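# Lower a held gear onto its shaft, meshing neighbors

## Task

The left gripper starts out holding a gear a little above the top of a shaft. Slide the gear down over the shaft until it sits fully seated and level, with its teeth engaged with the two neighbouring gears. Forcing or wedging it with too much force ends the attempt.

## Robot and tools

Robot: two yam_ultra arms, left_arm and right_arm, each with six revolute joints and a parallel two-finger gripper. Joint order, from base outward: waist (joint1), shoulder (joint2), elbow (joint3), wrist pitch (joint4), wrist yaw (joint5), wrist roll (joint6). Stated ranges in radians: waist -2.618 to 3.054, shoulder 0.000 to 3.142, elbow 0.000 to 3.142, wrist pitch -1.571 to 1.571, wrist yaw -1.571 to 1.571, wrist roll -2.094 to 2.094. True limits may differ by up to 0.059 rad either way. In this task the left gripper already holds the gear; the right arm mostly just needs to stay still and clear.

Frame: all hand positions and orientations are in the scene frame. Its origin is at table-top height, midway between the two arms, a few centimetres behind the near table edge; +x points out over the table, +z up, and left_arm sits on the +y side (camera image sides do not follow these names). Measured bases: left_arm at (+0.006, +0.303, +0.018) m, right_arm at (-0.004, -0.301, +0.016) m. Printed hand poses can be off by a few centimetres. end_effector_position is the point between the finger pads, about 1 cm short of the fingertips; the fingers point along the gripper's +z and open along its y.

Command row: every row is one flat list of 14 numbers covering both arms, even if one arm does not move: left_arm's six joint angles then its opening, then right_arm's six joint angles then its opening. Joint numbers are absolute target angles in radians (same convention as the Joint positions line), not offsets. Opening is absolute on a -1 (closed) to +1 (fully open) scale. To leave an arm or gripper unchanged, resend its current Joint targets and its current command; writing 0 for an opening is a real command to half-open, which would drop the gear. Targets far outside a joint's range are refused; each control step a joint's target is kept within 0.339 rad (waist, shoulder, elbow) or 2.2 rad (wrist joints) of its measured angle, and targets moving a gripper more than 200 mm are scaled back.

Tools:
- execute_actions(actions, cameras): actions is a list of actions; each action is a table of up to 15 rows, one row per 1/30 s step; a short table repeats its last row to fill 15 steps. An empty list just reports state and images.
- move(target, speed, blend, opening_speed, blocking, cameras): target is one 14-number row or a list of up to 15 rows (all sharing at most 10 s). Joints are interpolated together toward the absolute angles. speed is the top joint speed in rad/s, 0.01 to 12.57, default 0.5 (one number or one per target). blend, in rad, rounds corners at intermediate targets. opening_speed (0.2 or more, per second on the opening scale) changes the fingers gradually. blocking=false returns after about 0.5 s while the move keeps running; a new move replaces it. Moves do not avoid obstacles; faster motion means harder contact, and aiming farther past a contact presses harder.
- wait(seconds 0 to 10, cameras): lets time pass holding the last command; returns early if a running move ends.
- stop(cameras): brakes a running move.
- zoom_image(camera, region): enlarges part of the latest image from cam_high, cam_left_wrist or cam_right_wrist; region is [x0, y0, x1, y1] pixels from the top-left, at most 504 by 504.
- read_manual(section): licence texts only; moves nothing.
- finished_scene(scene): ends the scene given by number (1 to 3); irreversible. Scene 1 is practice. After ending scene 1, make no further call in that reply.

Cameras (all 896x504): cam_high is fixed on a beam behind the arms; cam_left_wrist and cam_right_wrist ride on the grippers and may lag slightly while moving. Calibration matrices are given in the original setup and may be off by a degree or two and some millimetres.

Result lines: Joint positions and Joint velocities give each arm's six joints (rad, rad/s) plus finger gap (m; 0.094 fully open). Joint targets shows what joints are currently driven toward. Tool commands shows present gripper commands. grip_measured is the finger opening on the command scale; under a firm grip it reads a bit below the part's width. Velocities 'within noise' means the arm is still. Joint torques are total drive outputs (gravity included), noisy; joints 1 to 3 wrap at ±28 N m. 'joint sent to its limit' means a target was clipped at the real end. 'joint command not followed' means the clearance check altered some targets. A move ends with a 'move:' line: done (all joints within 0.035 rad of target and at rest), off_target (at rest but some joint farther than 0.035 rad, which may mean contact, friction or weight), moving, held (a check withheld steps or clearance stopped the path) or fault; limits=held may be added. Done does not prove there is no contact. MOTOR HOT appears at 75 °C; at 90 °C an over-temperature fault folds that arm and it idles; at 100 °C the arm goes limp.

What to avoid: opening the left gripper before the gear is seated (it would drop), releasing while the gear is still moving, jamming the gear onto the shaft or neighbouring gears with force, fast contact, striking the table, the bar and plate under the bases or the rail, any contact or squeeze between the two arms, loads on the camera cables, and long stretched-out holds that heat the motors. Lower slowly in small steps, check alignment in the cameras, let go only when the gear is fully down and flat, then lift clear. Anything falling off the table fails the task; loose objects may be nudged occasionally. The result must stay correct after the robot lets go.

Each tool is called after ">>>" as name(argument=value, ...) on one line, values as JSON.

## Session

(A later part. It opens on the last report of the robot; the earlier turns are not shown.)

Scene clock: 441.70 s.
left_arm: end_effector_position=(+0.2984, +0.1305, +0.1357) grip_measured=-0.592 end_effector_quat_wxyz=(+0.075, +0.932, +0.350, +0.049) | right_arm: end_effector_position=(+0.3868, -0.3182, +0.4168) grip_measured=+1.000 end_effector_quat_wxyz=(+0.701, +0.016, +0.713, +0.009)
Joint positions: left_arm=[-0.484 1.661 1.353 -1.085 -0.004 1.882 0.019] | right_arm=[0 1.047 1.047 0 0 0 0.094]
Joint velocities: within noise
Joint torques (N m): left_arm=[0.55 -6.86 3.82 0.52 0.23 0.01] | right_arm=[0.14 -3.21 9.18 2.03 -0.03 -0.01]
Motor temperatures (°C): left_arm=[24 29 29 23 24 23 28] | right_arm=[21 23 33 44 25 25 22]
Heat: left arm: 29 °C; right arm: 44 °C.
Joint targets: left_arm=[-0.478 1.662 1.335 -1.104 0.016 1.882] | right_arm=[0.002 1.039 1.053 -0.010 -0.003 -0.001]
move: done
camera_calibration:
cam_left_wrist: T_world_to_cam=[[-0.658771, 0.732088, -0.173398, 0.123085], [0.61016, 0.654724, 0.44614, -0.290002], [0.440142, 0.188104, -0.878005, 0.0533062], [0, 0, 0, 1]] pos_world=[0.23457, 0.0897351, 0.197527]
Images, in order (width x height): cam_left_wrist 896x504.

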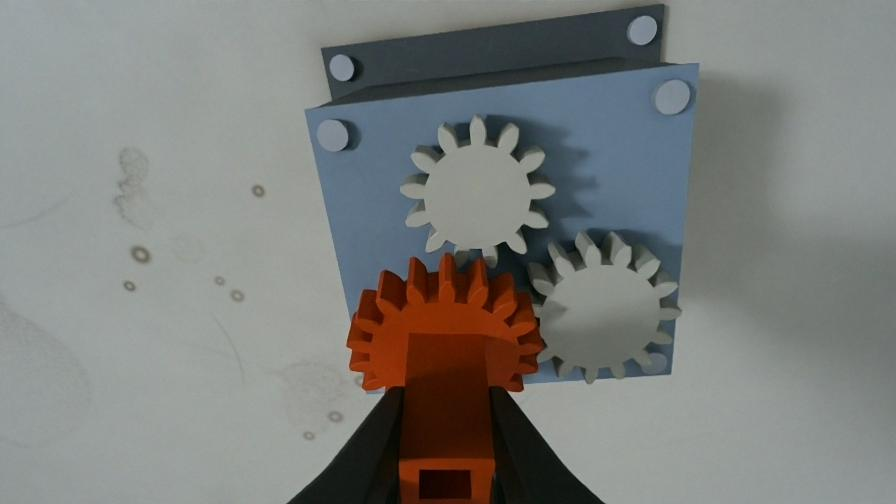

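>>> move(target=[[-0.478,1.662,1.337,-1.104,0.016,1.838,-1,0.002,1.039,1.053,-0.010,-0.003,-0.001,1]], speed=0.06, cameras=["cam_left_wrist"])

>>> zoom_image(camera="cam_left_wrist", region=[480, 250, 580, 370])

>>> zoom_image(camera="cam_left_wrist", region=[400, 220, 520, 310])

Scene clock: 451.07 s.
left_arm: end_effector_position=(+0.2984, +0.1305, +0.1357) grip_measured=-0.592 end_effector_quat_wxyz=(+0.075, +0.927, +0.365, +0.048) | right_arm: end_effector_position=(+0.3868, -0.3182, +0.4168) grip_measured=+1.000 end_effector_quat_wxyz=(+0.701, +0.016, +0.713, +0.009)
Joint positions: left_arm=[-0.484 1.661 1.353 -1.085 -0.004 1.849 0.019] | right_arm=[0 1.047 1.047 0 0 0 0.094]
Joint velocities: within noise
Joint torques (N m): left_arm=[0.55 -6.86 3.97 0.52 0.23 -0.11] | right_arm=[0.13 -3.19 9.18 2.03 -0.03 -0.01]
Motor temperatures (°C): left_arm=[24 29 28 23 24 23 28] | right_arm=[21 23 33 44 25 25 22]
Heat: left arm: 29 °C; right arm: 44 °C.
Joint targets: left_arm=[-0.478 1.662 1.337 -1.104 0.016 1.838] | right_arm=[0.002 1.039 1.053 -0.010 -0.003 -0.001]
move: done
camera_calibration:
cam_left_wrist: T_world_to_cam=[[-0.682357, 0.70989, -0.174486, 0.133139], [0.590407, 0.675922, 0.441077, -0.286167], [0.431055, 0.197954, -0.880344, 0.0550657], [0, 0, 0, 1]] pos_world=[0.236067, 0.0880123, 0.197929]
Images, in order (width x height): cam_left_wrist 896x504.

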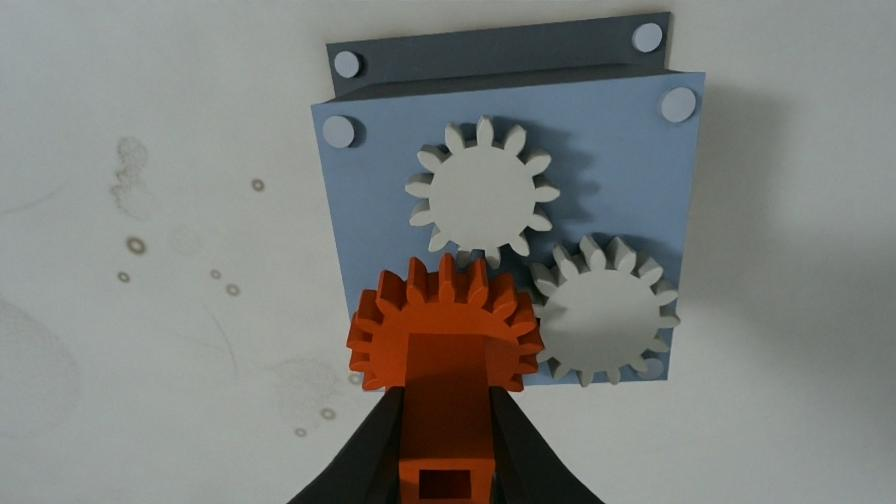

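Scaled by 4.200.

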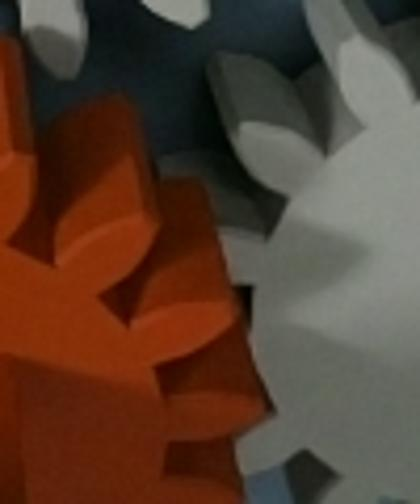

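Scaled by 4.200.

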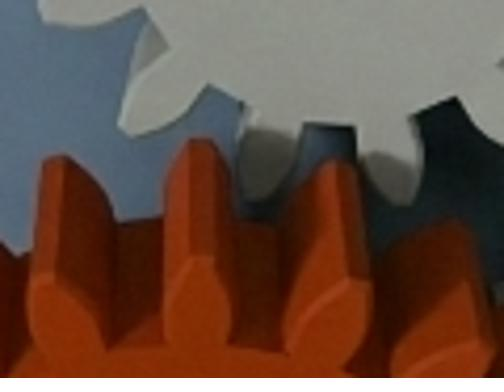

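>>> move(target=[[-0.478,1.662,1.380,-1.122,0.016,1.846,-1,0.002,1.039,1.053,-0.010,-0.003,-0.001,1],[-0.520,1.662,1.380,-1.122,-0.050,1.844,-1,0.002,1.039,1.053,-0.010,-0.003,-0.001,1],[-0.518,1.662,1.335,-1.104,-0.044,1.844,-1,0.002,1.039,1.053,-0.010,-0.003,-0.001,1]], speed=0.08, cameras=["cam_left_wrist"])

>>> zoom_image(camera="cam_left_wrist", region=[480, 250, 580, 370])

>>> zoom_image(camera="cam_left_wrist", region=[400, 220, 520, 310])

Scene clock: 460.57 s.
left_arm: end_effector_position=(+0.2970, +0.1279, +0.1353) grip_measured=-0.592 end_effector_quat_wxyz=(+0.065, +0.931, +0.354, +0.062) | right_arm: end_effector_position=(+0.3868, -0.3182, +0.4168) grip_measured=+1.000 end_effector_quat_wxyz=(+0.701, +0.016, +0.713, +0.009)
Joint positions: left_arm=[-0.512 1.661 1.35 -1.082 -0.041 1.849 0.019] | right_arm=[0 1.047 1.047 0 0 0 0.094]
Joint velocities: within noise
Joint torques (N m): left_arm=[-0.36 -6.87 4.03 0.49 -0.07 -0.05] | right_arm=[0.13 -3.21 9.18 2.03 -0.03 0]
Motor temperatures (°C): left_arm=[24 29 28 23 24 23 29] | right_arm=[21 23 33 44 25 25 22]
Heat: left arm: 29 °C; right arm: 44 °C.
Joint targets: left_arm=[-0.518 1.662 1.335 -1.104 -0.044 1.844] | right_arm=[0.002 1.039 1.053 -0.010 -0.003 -0.001]
move: done
camera_calibration:
cam_left_wrist: T_world_to_cam=[[-0.663736, 0.729359, -0.165802, 0.124741], [0.595129, 0.649246, 0.473605, -0.285858], [0.453074, 0.215675, -0.86499, 0.0449161], [0, 0, 0, 1]] pos_world=[0.232567, 0.084924, 0.194918]
Images, in order (width x height): cam_left_wrist 896x504.

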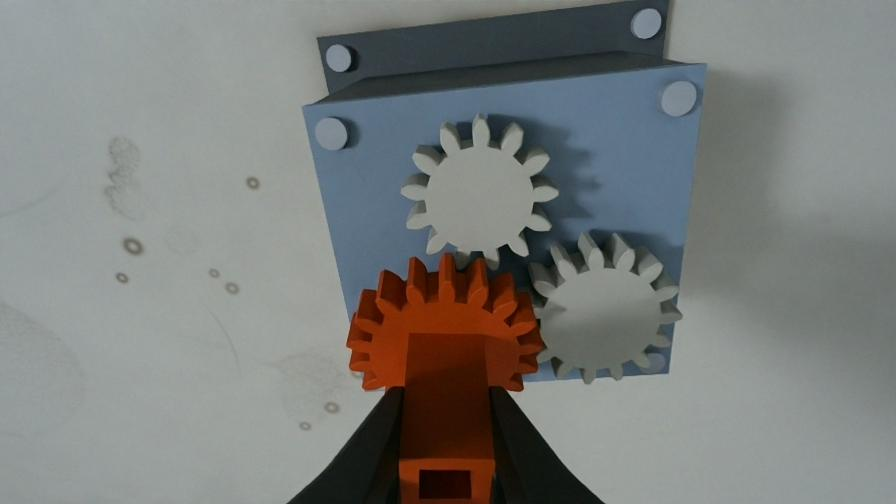

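Scaled by 4.200.

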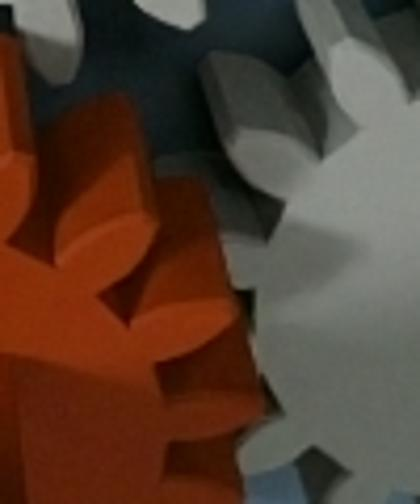

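Scaled by 4.200.

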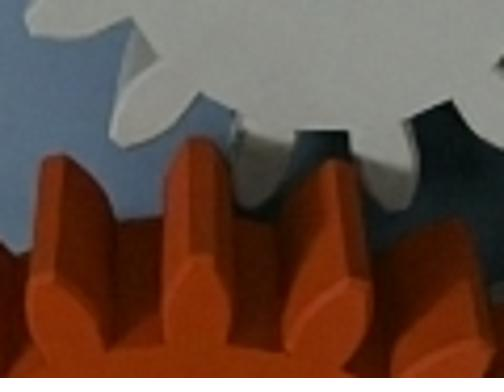

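>>> move(target=[[-0.513,1.662,1.350,-1.105,-0.042,1.844,-1,0.002,1.039,1.053,-0.010,-0.003,-0.001,1],[-0.513,1.662,1.350,-1.105,-0.042,1.844,-0.5,0.002,1.039,1.053,-0.010,-0.003,-0.001,1]], speed=0.06, opening_speed=0.3, cameras=["cam_left_wrist"])

>>> zoom_image(camera="cam_left_wrist", region=[340, 230, 560, 450])

>>> zoom_image(camera="cam_left_wrist", region=[400, 220, 520, 310])

>>> zoom_image(camera="cam_left_wrist", region=[480, 250, 580, 370])

Scene clock: 470.37 s.
left_arm: end_effector_position=(+0.2970, +0.1279, +0.1353) grip_measured=-0.502 end_effector_quat_wxyz=(+0.065, +0.931, +0.354, +0.062) | right_arm: end_effector_position=(+0.3868, -0.3182, +0.4168) grip_measured=+1.000 end_effector_quat_wxyz=(+0.701, +0.016, +0.713, +0.009)
Joint positions: left_arm=[-0.512 1.661 1.35 -1.082 -0.041 1.849 0.023] | right_arm=[0 1.047 1.047 0 0 0 0.094]
Joint velocities: within noise
Joint torques (N m): left_arm=[0.03 -6.87 5.07 0.48 -0.04 -0.06] | right_arm=[0.14 -3.21 9.18 2.03 -0.03 -0.01]
Motor temperatures (°C): left_arm=[24 29 28 23 24 23 29] | right_arm=[21 23 33 44 25 25 22]
Heat: left arm: 29 °C; right arm: 44 °C.
Joint targets: left_arm=[-0.513 1.662 1.350 -1.105 -0.042 1.844] | right_arm=[0.002 1.039 1.053 -0.010 -0.003 -0.001]
move: done
camera_calibration:
cam_left_wrist: T_world_to_cam=[[-0.663736, 0.729359, -0.165802, 0.124741], [0.595129, 0.649246, 0.473605, -0.285858], [0.453074, 0.215675, -0.86499, 0.0449161], [0, 0, 0, 1]] pos_world=[0.232567, 0.084924, 0.194918]
Images, in order (width x height): cam_left_wrist 896x504.

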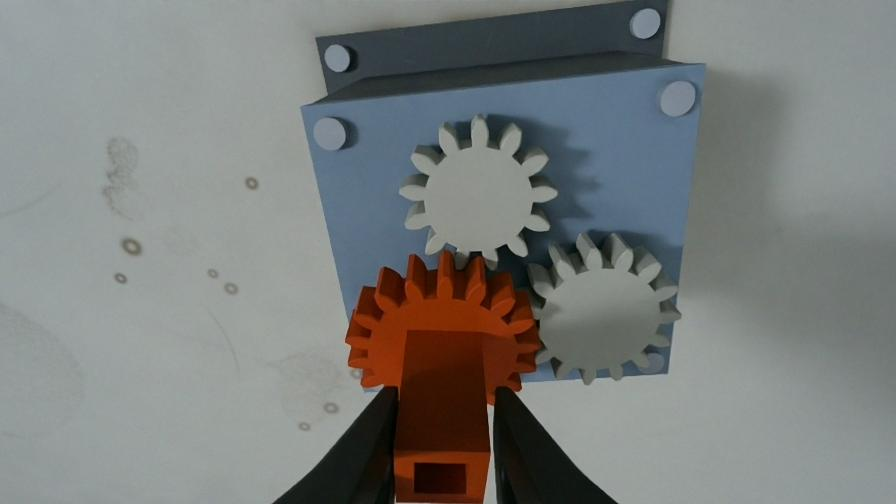

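Scaled by 2.291.

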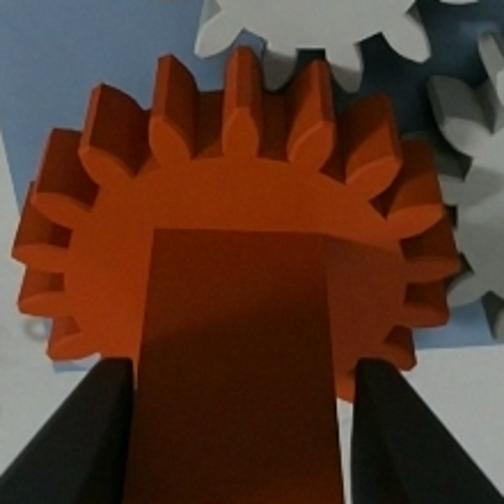

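Scaled by 4.200.

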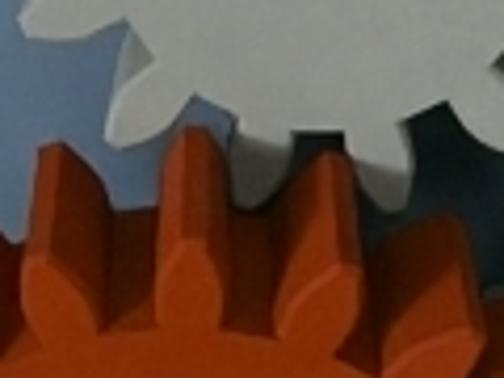

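Scaled by 4.200.

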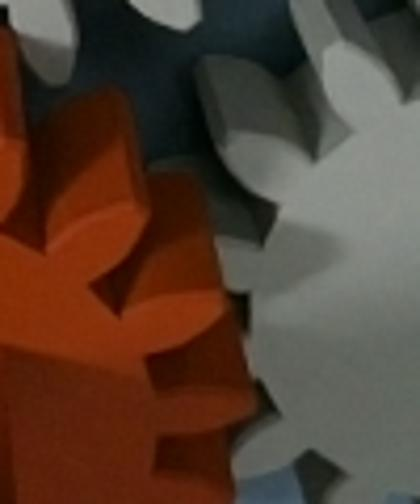

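>>> move(target=[[-0.513,1.662,1.350,-1.128,-0.042,1.844,-0.5,0.002,1.039,1.053,-0.010,-0.003,-0.001,1],[-0.513,1.662,1.350,-1.128,-0.042,1.80,-0.5,0.002,1.039,1.053,-0.010,-0.003,-0.001,1],[-0.513,1.662,1.350,-1.128,-0.042,1.88,-0.5,0.002,1.039,1.053,-0.010,-0.003,-0.001,1],[-0.513,1.662,1.350,-1.128,-0.042,1.844,-0.5,0.002,1.039,1.053,-0.010,-0.003,-0.001,1]], speed=0.1, cameras=["cam_left_wrist"])

>>> zoom_image(camera="cam_left_wrist", region=[340, 230, 560, 450])

>>> zoom_image(camera="cam_left_wrist", region=[400, 220, 520, 310])

>>> zoom_image(camera="cam_left_wrist", region=[480, 250, 580, 370])

Scene clock: 483.07 s.
left_arm: end_effector_position=(+0.2959, +0.1286, +0.1350) grip_measured=-0.502 end_effector_quat_wxyz=(+0.063, +0.932, +0.352, +0.061) | right_arm: end_effector_position=(+0.3868, -0.3182, +0.4168) grip_measured=+1.000 end_effector_quat_wxyz=(+0.701, +0.016, +0.713, +0.009)
Joint positions: left_arm=[-0.512 1.661 1.35 -1.087 -0.041 1.853 0.023] | right_arm=[0 1.047 1.047 0 0 0 0.094]
Joint velocities: within noise
Joint torques (N m): left_arm=[0.03 -6.86 5.07 0.3 -0.04 -0.09] | right_arm=[0.14 -3.19 9.18 2.03 -0.03 -0.01]
Motor temperatures (°C): left_arm=[24 29 29 23 24 23 28] | right_arm=[21 24 33 44 25 25 22]
Heat: left arm: 29 °C; right arm: 44 °C.
Joint targets: left_arm=[-0.513 1.662 1.350 -1.128 -0.042 1.844] | right_arm=[0.002 1.039 1.053 -0.010 -0.003 -0.001]
move: off_target (left_arm); left_arm: the wrist pitch is farthest, 0.041 rad from its target
camera_calibration:
cam_left_wrist: T_world_to_cam=[[-0.661342, 0.732724, -0.160447, 0.121581], [0.599797, 0.64504, 0.473462, -0.28626], [0.450412, 0.216884, -0.866078, 0.0458171], [0, 0, 0, 1]] pos_world=[0.231468, 0.0856266, 0.194722]
Images, in order (width x height): cam_left_wrist 896x504.

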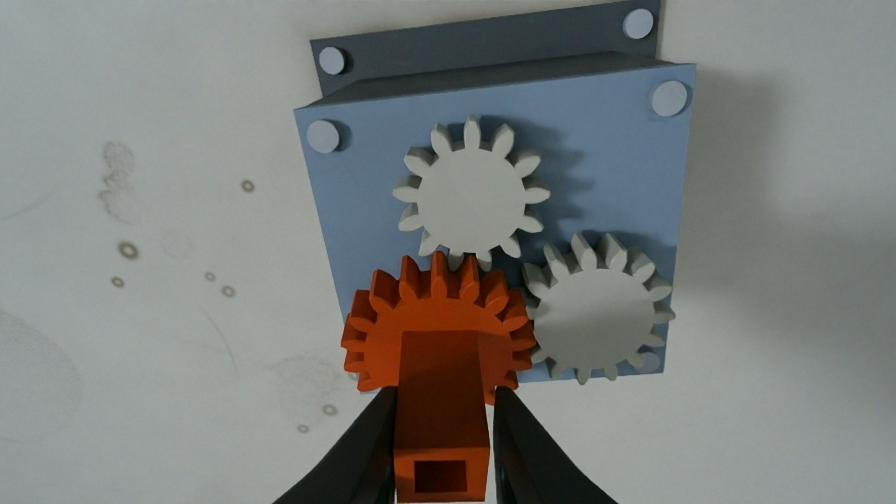

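Scaled by 2.291.

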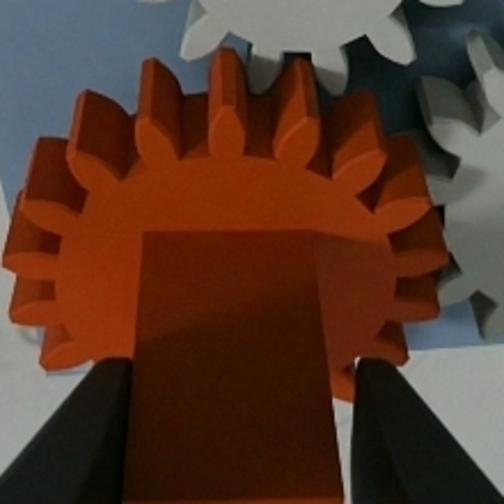

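Scaled by 4.200.

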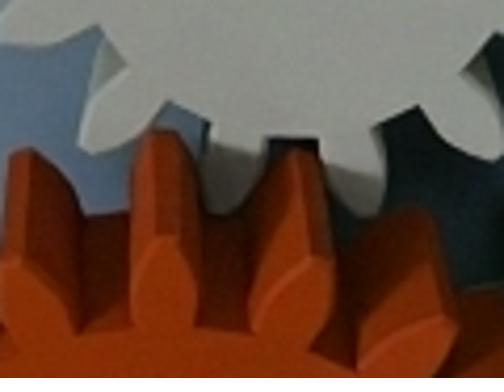

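Scaled by 4.200.

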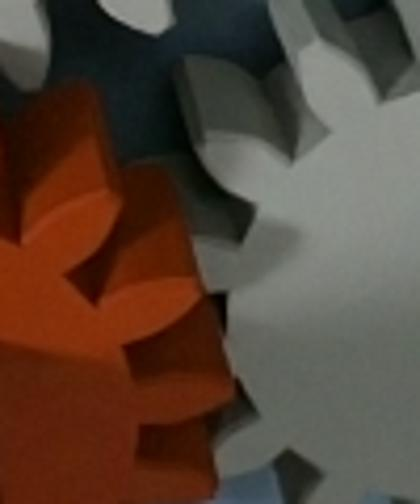

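>>> move(target=[[-0.513,1.662,1.350,-1.128,-0.042,1.93,-0.5,0.002,1.039,1.053,-0.010,-0.003,-0.001,1]], speed=0.1, cameras=["cam_left_wrist"])

>>> zoom_image(camera="cam_left_wrist", region=[340, 220, 580, 420])

>>> zoom_image(camera="cam_left_wrist", region=[480, 250, 580, 370])

Scene clock: 493.43 s.
left_arm: end_effector_position=(+0.2955, +0.1288, +0.1350) grip_measured=-0.502 end_effector_quat_wxyz=(+0.060, +0.943, +0.320, +0.062) | right_arm: end_effector_position=(+0.3868, -0.3182, +0.4168) grip_measured=+1.000 end_effector_quat_wxyz=(+0.701, +0.016, +0.713, +0.009)
Joint positions: left_arm=[-0.512 1.661 1.35 -1.089 -0.041 1.921 0.023] | right_arm=[0 1.047 1.047 0 0 0 0.094]
Joint velocities: within noise
Joint torques (N m): left_arm=[0.03 -6.86 5.07 0.32 -0.04 0.09] | right_arm=[0.14 -3.19 9.18 2.03 -0.03 -0.01]
Motor temperatures (°C): left_arm=[24 29 29 22 24 23 28] | right_arm=[21 24 33 44 25 25 22]
Heat: left arm: 29 °C; right arm: 44 °C.
Joint targets: left_arm=[-0.513 1.662 1.350 -1.128 -0.042 1.930] | right_arm=[0.002 1.039 1.053 -0.010 -0.003 -0.001]
move: off_target (left_arm); left_arm: the wrist pitch is farthest, 0.039 rad from its target
camera_calibration:
cam_left_wrist: T_world_to_cam=[[-0.610221, 0.777093, -0.154133, 0.0995363], [0.639643, 0.598064, 0.482884, -0.293212], [0.467427, 0.196076, -0.862013, 0.0430286], [0, 0, 0, 1]] pos_world=[0.228178, 0.0895739, 0.194021]
Images, in order (width x height): cam_left_wrist 896x504.

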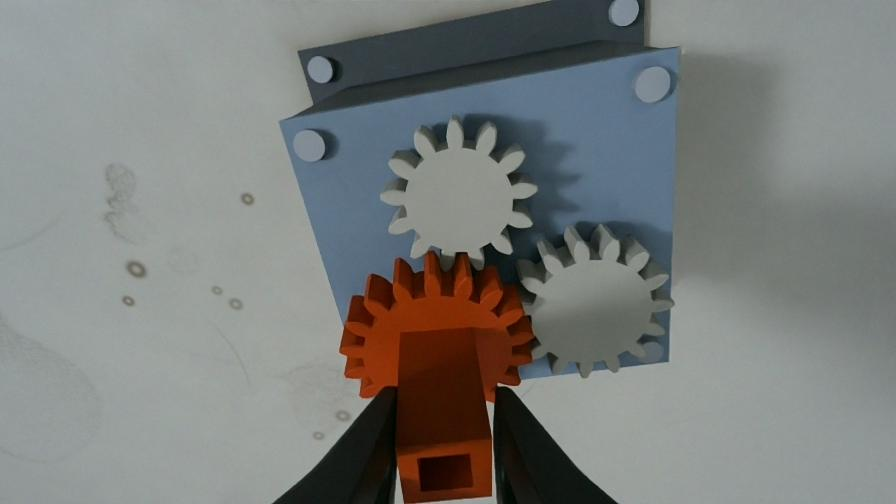

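Scaled by 2.100.

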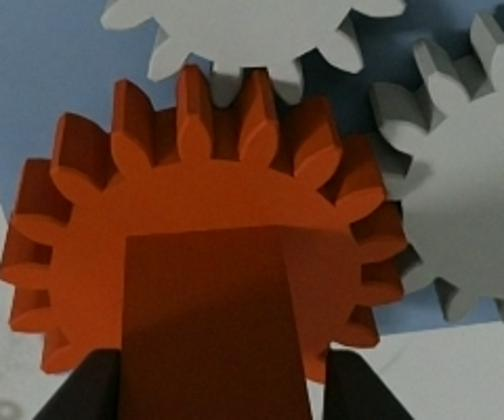

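Scaled by 4.200.

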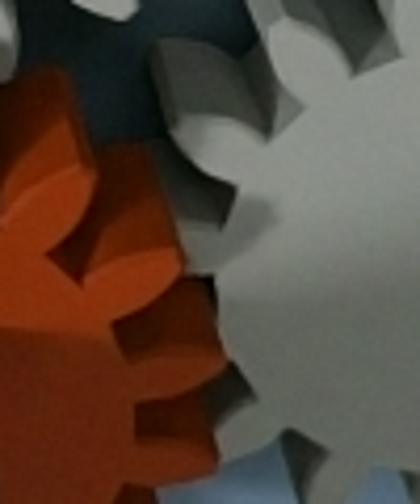

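>>> move(target=[[-0.513,1.662,1.350,-1.093,-0.042,1.93,-0.5,0.002,1.039,1.053,-0.010,-0.003,-0.001,1]], speed=0.05, cameras=["cam_left_wrist","cam_high"])

>>> zoom_image(camera="cam_left_wrist", region=[340, 220, 580, 420])

>>> zoom_image(camera="cam_high", region=[330, 170, 410, 250])

Scene clock: 518.10 s.
left_arm: end_effector_position=(+0.2977, +0.1274, +0.1354) grip_measured=-0.502 end_effector_quat_wxyz=(+0.064, +0.943, +0.320, +0.066) | right_arm: end_effector_position=(+0.3868, -0.3182, +0.4168) grip_measured=+1.000 end_effector_quat_wxyz=(+0.701, +0.016, +0.713, +0.009)
Joint positions: left_arm=[-0.512 1.661 1.35 -1.078 -0.041 1.922 0.023] | right_arm=[0 1.047 1.047 0 0 0 0.094]
Joint velocities: within noise
Joint torques (N m): left_arm=[0.03 -6.87 5.08 0.57 -0.04 0.1] | right_arm=[0.12 -3.21 9.18 2.03 -0.02 -0.01]
Motor temperatures (°C): left_arm=[24 29 29 22 24 23 27] | right_arm=[21 24 34 44 25 25 22]
Heat: left arm: 29 °C; right arm: 44 °C.
Joint targets: left_arm=[-0.513 1.662 1.350 -1.093 -0.042 1.930] | right_arm=[0.002 1.039 1.053 -0.010 -0.003 -0.001]
move: done
camera_calibration:
cam_left_wrist: T_world_to_cam=[[-0.608333, 0.77661, -0.163732, 0.10282], [0.635769, 0.600306, 0.485212, -0.293458], [0.47511, 0.191075, -0.85893, 0.0405029], [0, 0, 0, 1]] pos_world=[0.229877, 0.088575, 0.194013]
Images, in order (width x height): cam_high 896x504, cam_left_wrist 896x504.

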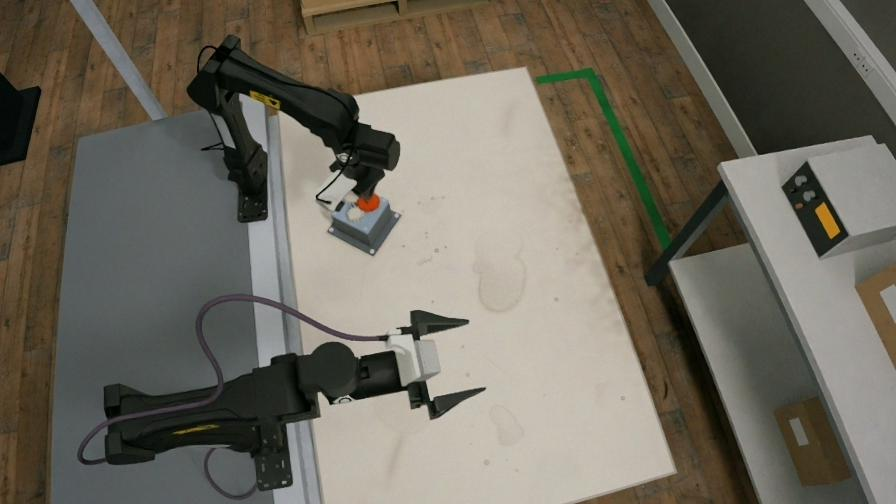

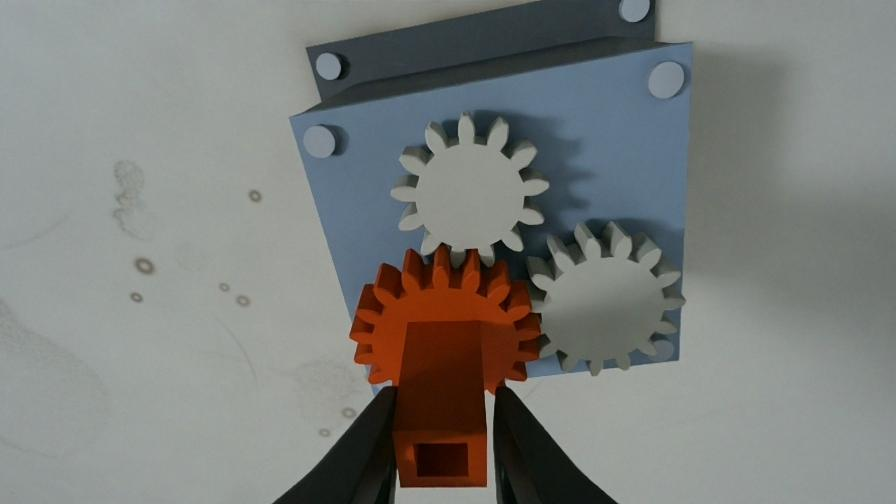

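Scaled by 2.100.

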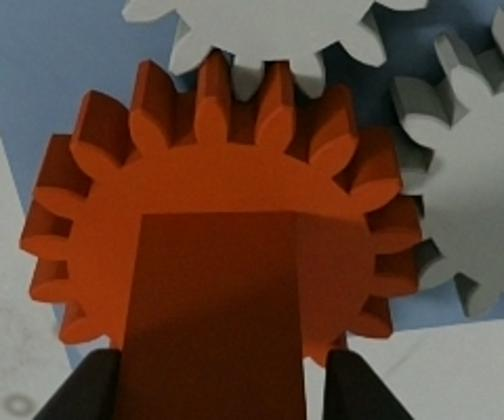

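Scaled by 6.300.

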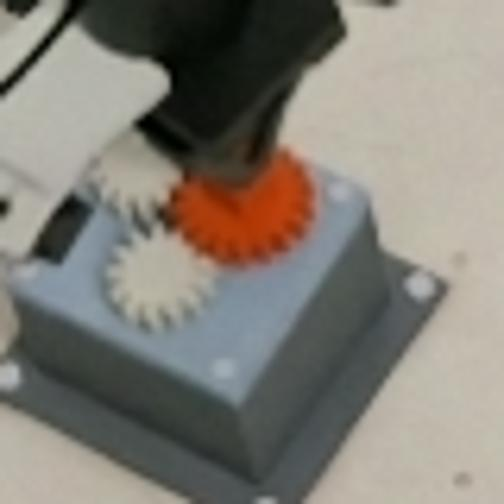

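>>> zoom_image(camera="cam_left_wrist", region=[500, 250, 580, 350])

>>> zoom_image(camera="cam_left_wrist", region=[400, 230, 520, 310])

Scaled by 5.040.

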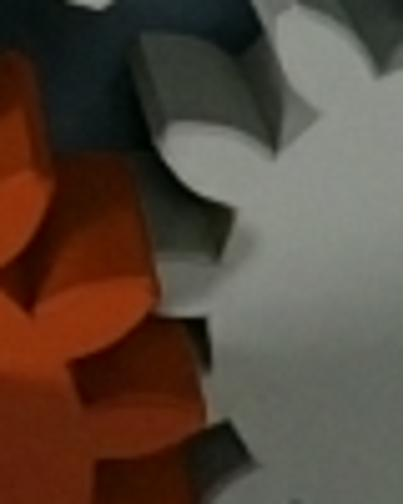

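Scaled by 4.200.

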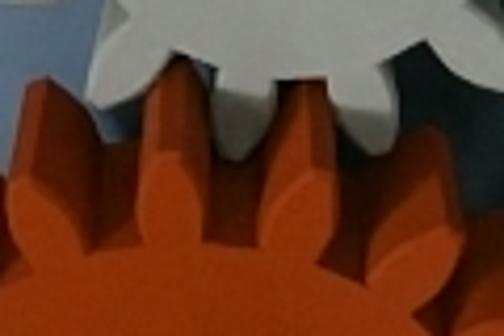

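>>> move(target=[[-0.513,1.662,1.350,-1.100,-0.042,1.922,-1,0.002,1.039,1.053,-0.010,-0.003,-0.001,1],[-0.570,1.662,1.340,-1.100,-0.125,1.922,-1,0.002,1.039,1.053,-0.010,-0.003,-0.001,1]], speed=0.06, opening_speed=0.4, cameras=["cam_left_wrist"])

>>> zoom_image(camera="cam_left_wrist", region=[340, 220, 580, 420])

Scene clock: 538.50 s.
left_arm: end_effector_position=(+0.2964, +0.1240, +0.1366) grip_measured=-0.593 end_effector_quat_wxyz=(+0.044, +0.949, +0.299, +0.094) | right_arm: end_effector_position=(+0.3868, -0.3182, +0.4168) grip_measured=+1.000 end_effector_quat_wxyz=(+0.701, +0.016, +0.713, +0.009)
Joint positions: left_arm=[-0.562 1.661 1.35 -1.077 -0.116 1.922 0.019] | right_arm=[0 1.047 1.047 0 0 0 0.094]
Joint velocities: within noise
Joint torques (N m): left_arm=[-0.53 -6.89 4.37 0.49 -0.19 0.01] | right_arm=[0.14 -3.19 9.18 2.03 -0.02 0]
Motor temperatures (°C): left_arm=[24 29 29 23 24 23 27] | right_arm=[21 24 34 44 25 25 22]
Heat: left arm: 29 °C; right arm: 44 °C.
Joint targets: left_arm=[-0.570 1.662 1.340 -1.100 -0.125 1.922] | right_arm=[0.002 1.039 1.053 -0.010 -0.003 -0.001]
move: done
camera_calibration:
cam_left_wrist: T_world_to_cam=[[-0.572784, 0.80739, -0.141561, 0.0874343], [0.634638, 0.546103, 0.546815, -0.292515], [0.5188, 0.223367, -0.825199, 0.0212855], [0, 0, 0, 1]] pos_world=[0.224679, 0.0843952, 0.189893]
Images, in order (width x height): cam_left_wrist 896x504.

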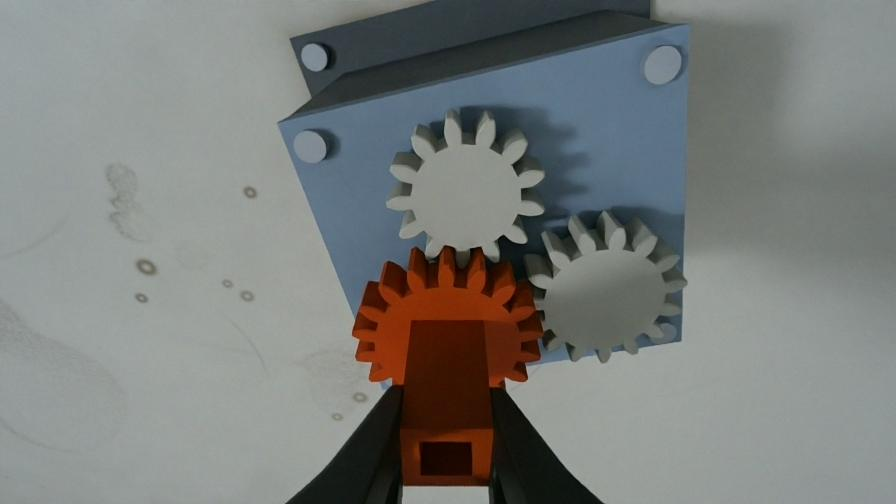

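Scaled by 2.100.

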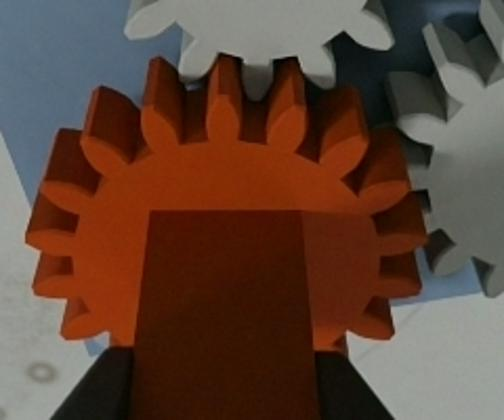

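>>> move(target=[[-0.570,1.662,1.322,-1.090,-0.125,1.922,-1,0.002,1.039,1.053,-0.010,-0.003,-0.001,1]], speed=0.05, cameras=["cam_left_wrist"])

>>> zoom_image(camera="cam_left_wrist", region=[480, 250, 580, 370])

>>> zoom_image(camera="cam_left_wrist", region=[400, 230, 520, 310])

Scene clock: 545.33 s.
left_arm: end_effector_position=(+0.2956, +0.1251, +0.1326) grip_measured=-0.593 end_effector_quat_wxyz=(+0.042, +0.949, +0.299, +0.094) | right_arm: end_effector_position=(+0.3868, -0.3182, +0.4168) grip_measured=+1.000 end_effector_quat_wxyz=(+0.701, +0.016, +0.713, +0.009)
Joint positions: left_arm=[-0.562 1.661 1.335 -1.066 -0.119 1.922 0.019] | right_arm=[0 1.047 1.047 0 0 0 0.094]
Joint velocities: within noise
Joint torques (N m): left_arm=[-0.51 -6.86 4.18 0.47 -0.17 0] | right_arm=[0.14 -3.21 9.18 2.03 -0.03 -0.01]
Motor temperatures (°C): left_arm=[24 29 29 23 24 23 28] | right_arm=[21 24 34 45 25 25 22]
Heat: left arm: 29 °C; right arm: 45 °C.
Joint targets: left_arm=[-0.570 1.662 1.322 -1.090 -0.125 1.922] | right_arm=[0.002 1.039 1.053 -0.010 -0.003 -0.001]
move: done
camera_calibration:
cam_left_wrist: T_world_to_cam=[[-0.573316, 0.807779, -0.137123, 0.0850829], [0.635311, 0.543961, 0.548167, -0.290541], [0.517387, 0.227157, -0.825052, 0.0181369], [0, 0, 0, 1]] pos_world=[0.223979, 0.0851946, 0.185895]
Images, in order (width x height): cam_left_wrist 896x504.

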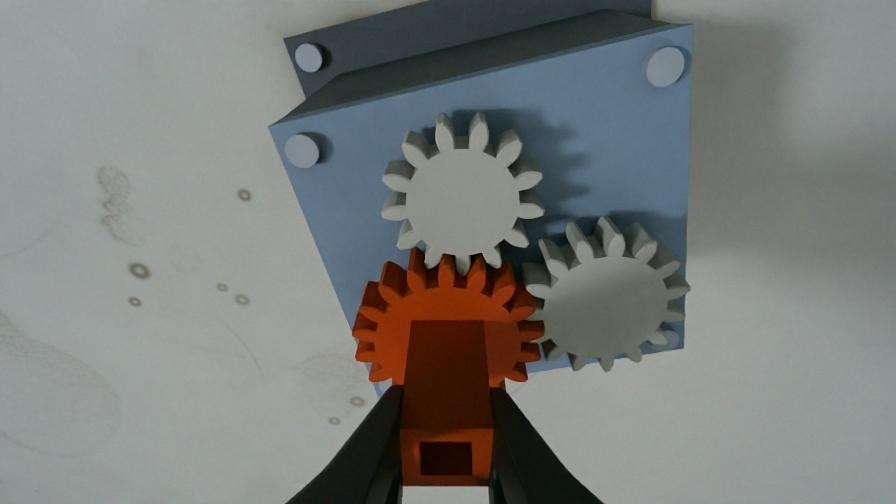

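Scaled by 4.200.

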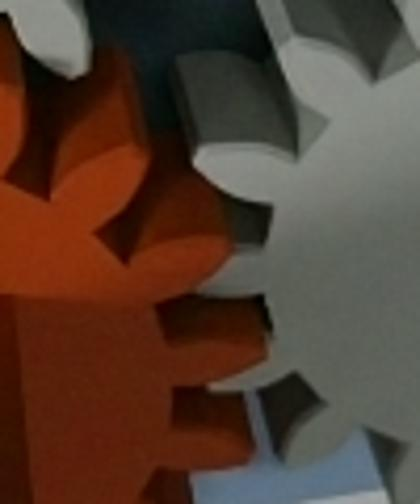

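Scaled by 4.200.

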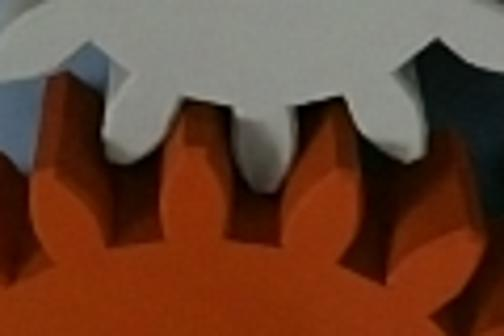

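>>> move(target=[[-0.570,1.662,1.292,-1.062,-0.125,1.922,-1,0.002,1.039,1.053,-0.010,-0.003,-0.001,1]], speed=0.05, cameras=["cam_left_wrist"])

>>> zoom_image(camera="cam_left_wrist", region=[340, 200, 600, 420])

Scene clock: 550.83 s.
left_arm: end_effector_position=(+0.2959, +0.1260, +0.1292) grip_measured=-0.593 end_effector_quat_wxyz=(+0.039, +0.949, +0.298, +0.098) | right_arm: end_effector_position=(+0.3868, -0.3182, +0.4168) grip_measured=+1.000 end_effector_quat_wxyz=(+0.701, +0.016, +0.713, +0.009)
Joint positions: left_arm=[-0.565 1.661 1.32 -1.051 -0.13 1.922 0.019] | right_arm=[0 1.047 1.047 0 0 0 0.094]
Joint velocities: within noise
Joint torques (N m): left_arm=[-0.32 -6.84 3.1 0.61 -0.05 0.01] | right_arm=[0.13 -3.21 9.2 2.03 -0.02 0]
Motor temperatures (°C): left_arm=[24 29 29 23 24 23 28] | right_arm=[21 24 34 45 25 25 22]
Heat: left arm: 29 °C; right arm: 45 °C.
Joint targets: left_arm=[-0.570 1.662 1.292 -1.062 -0.125 1.922] | right_arm=[0.002 1.039 1.053 -0.010 -0.003 -0.001]
move: done
camera_calibration:
cam_left_wrist: T_world_to_cam=[[-0.571903, 0.809354, -0.133693, 0.0830147], [0.632292, 0.538752, 0.556734, -0.288887], [0.522622, 0.233864, -0.819862, 0.011784], [0, 0, 0, 1]] pos_world=[0.223979, 0.0856943, 0.181593]
Images, in order (width x height): cam_left_wrist 896x504.

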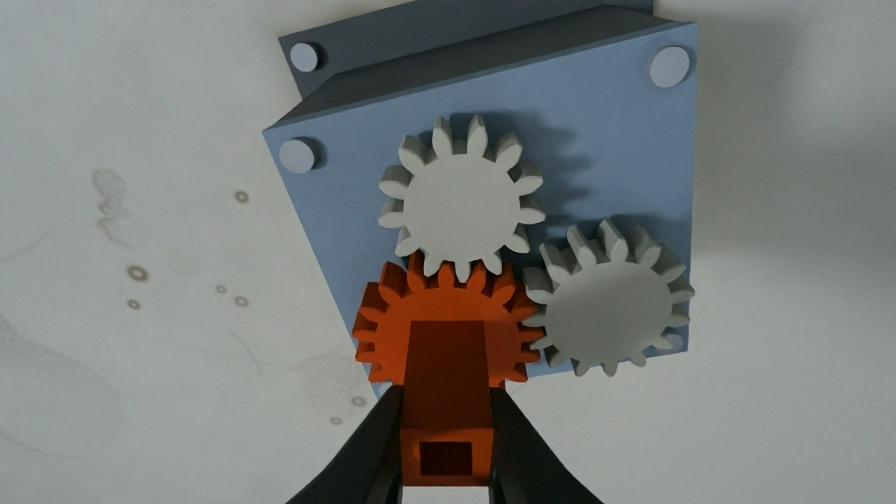

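Scaled by 1.938.

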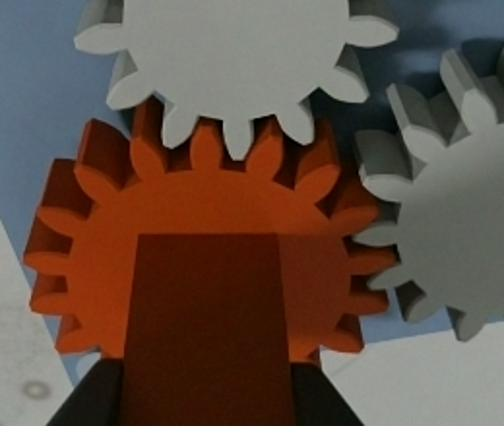

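>>> move(target=[[-0.566,1.662,1.322,-1.072,-0.128,1.922,-1,0.002,1.039,1.053,-0.010,-0.003,-0.001,1],[-0.566,1.662,1.322,-1.072,-0.128,1.922,-0.4,0.002,1.039,1.053,-0.010,-0.003,-0.001,1]], speed=0.06, opening_speed=0.3, cameras=["cam_left_wrist"])

>>> zoom_image(camera="cam_left_wrist", region=[340, 200, 600, 420])

Scene clock: 559.87 s.
left_arm: end_effector_position=(+0.2963, +0.1263, +0.1294) grip_measured=-0.402 end_effector_quat_wxyz=(+0.039, +0.948, +0.299, +0.099) | right_arm: end_effector_position=(+0.3868, -0.3182, +0.4168) grip_measured=+1.000 end_effector_quat_wxyz=(+0.701, +0.016, +0.713, +0.009)
Joint positions: left_arm=[-0.564 1.661 1.321 -1.051 -0.131 1.922 0.028] | right_arm=[0 1.047 1.047 0 0 0 0.094]
Joint velocities: within noise
Joint torques (N m): left_arm=[-0.05 -6.86 5.12 0.5 -0.07 0] | right_arm=[0.14 -3.21 9.2 2.03 -0.03 -0.01]
Motor temperatures (°C): left_arm=[24 29 28 23 24 23 28] | right_arm=[21 24 34 45 25 25 22]
Heat: left arm: 29 °C; right arm: 45 °C.
Joint targets: left_arm=[-0.566 1.662 1.322 -1.072 -0.128 1.922] | right_arm=[0.002 1.039 1.053 -0.010 -0.003 -0.001]
move: done
camera_calibration:
cam_left_wrist: T_world_to_cam=[[-0.57255, 0.808839, -0.134034, 0.0833601], [0.631072, 0.539139, 0.557744, -0.289301], [0.523388, 0.234751, -0.81912, 0.0113088], [0, 0, 0, 1]] pos_world=[0.224378, 0.0858935, 0.181792]
Images, in order (width x height): cam_left_wrist 896x504.

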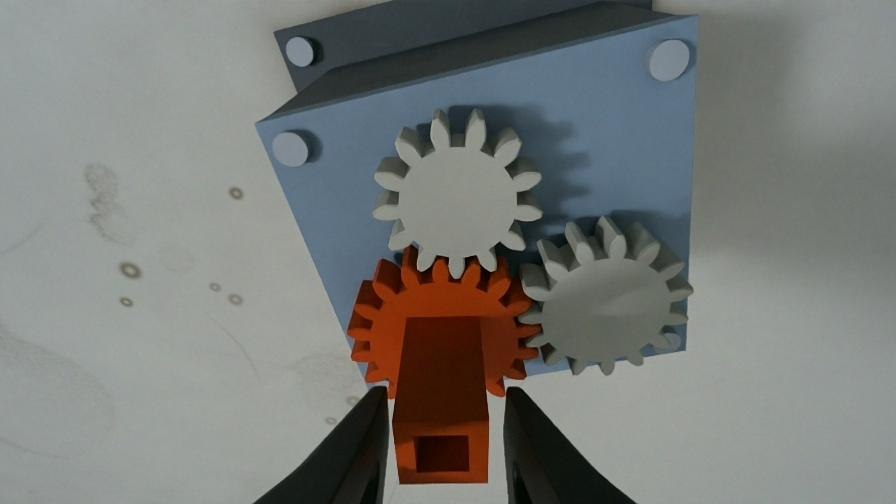

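Scaled by 1.938.

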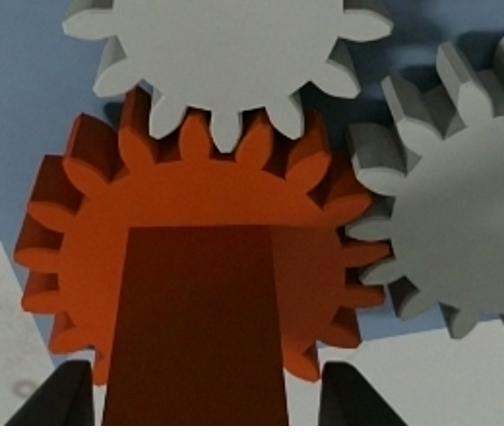

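Retreat upward along the hand axis and inspect.

>>> move(target=[[-0.562,1.650,1.480,-1.260,-0.128,1.922,-0.2,0.002,1.039,1.053,-0.010,-0.003,-0.001,1],[-0.562,1.640,1.660,-1.42,-0.100,1.922,-0.2,0.002,1.039,1.053,-0.010,-0.003,-0.001,1]], speed=0.2, opening_speed=1, cameras=["cam_left_wrist","cam_high"])

>>> zoom_image(camera="cam_left_wrist", region=[320, 80, 680, 380])

>>> zoom_image(camera="cam_high", region=[330, 170, 410, 250])

Scene clock: 568.33 s.
left_arm: end_effector_position=(+0.2898, +0.1301, +0.2094) grip_measured=-0.202 end_effector_quat_wxyz=(+0.038, +0.949, +0.298, +0.091) | right_arm: end_effector_position=(+0.3868, -0.3182, +0.4168) grip_measured=+1.000 end_effector_quat_wxyz=(+0.701, +0.016, +0.713, +0.009)
Joint positions: left_arm=[-0.564 1.661 1.643 -1.383 -0.119 1.922 0.037] | right_arm=[0 1.047 1.047 0 0 0 0.094]
Joint velocities: within noise
Joint torques (N m): left_arm=[0.24 -8.69 6.22 0.33 0.13 0.01] | right_arm=[0.13 -3.21 9.18 2.03 -0.03 -0.01]
Motor temperatures (°C): left_arm=[24 29 28 23 24 23 28] | right_arm=[21 24 34 45 25 25 22]
Heat: left arm: 29 °C; right arm: 45 °C.
Joint targets: left_arm=[-0.562 1.640 1.660 -1.420 -0.100 1.922] | right_arm=[0.002 1.039 1.053 -0.010 -0.003 -0.001]
move: off_target (left_arm); left_arm: the wrist pitch is farthest, 0.037 rad from its target
camera_calibration:
cam_left_wrist: T_world_to_cam=[[-0.572618, 0.809659, -0.128687, 0.0860484], [0.640604, 0.539849, 0.546067, -0.332224], [0.5116, 0.23025, -0.827798, 0.0850595], [0, 0, 0, 1]] pos_world=[0.21858, 0.0900956, 0.262902]
Images, in order (width x height): cam_high 896x504, cam_left_wrist 896x504.

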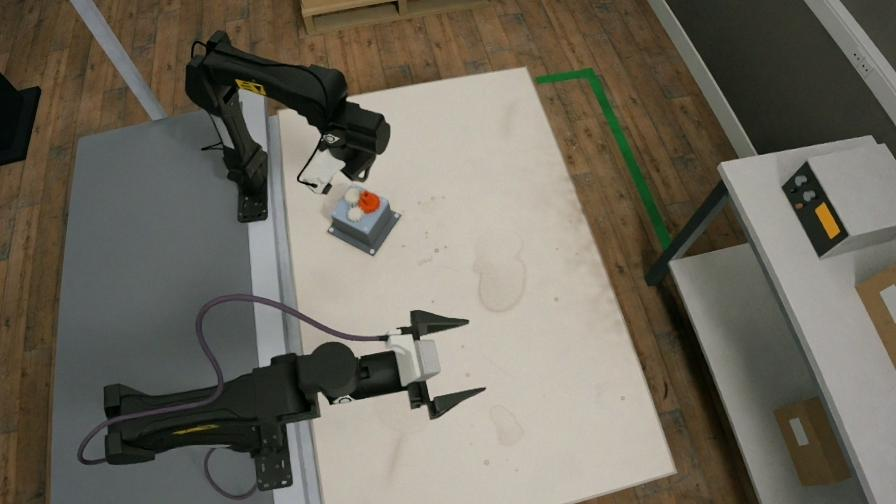

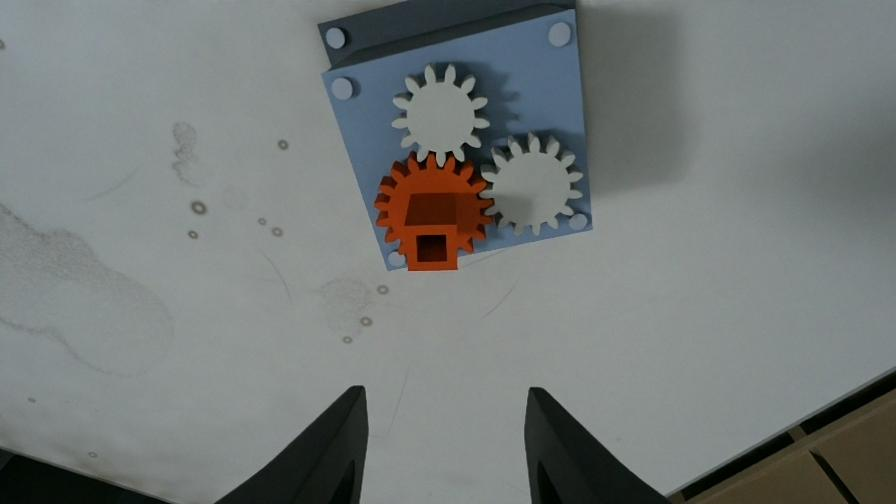

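Scaled by 1.400.

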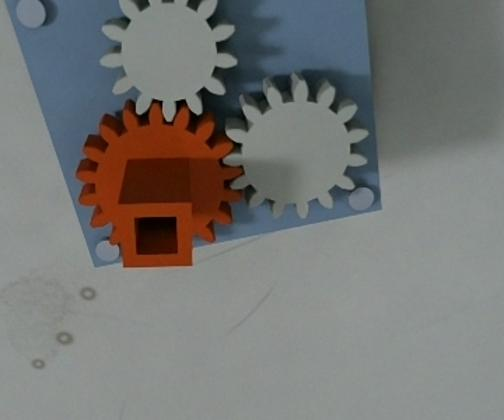

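Scaled by 6.300.

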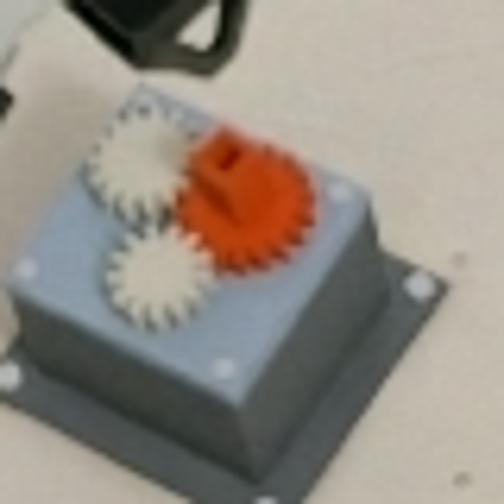

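>>> zoom_image(camera="cam_left_wrist", region=[365, 120, 505, 280])

Scaled by 3.150.

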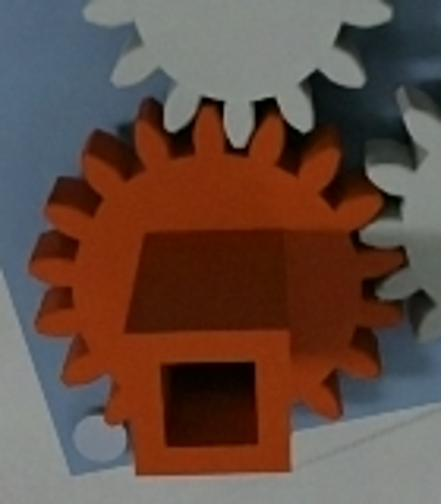

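>>> finished_scene(scene=3)

The scene is finished: the task was done.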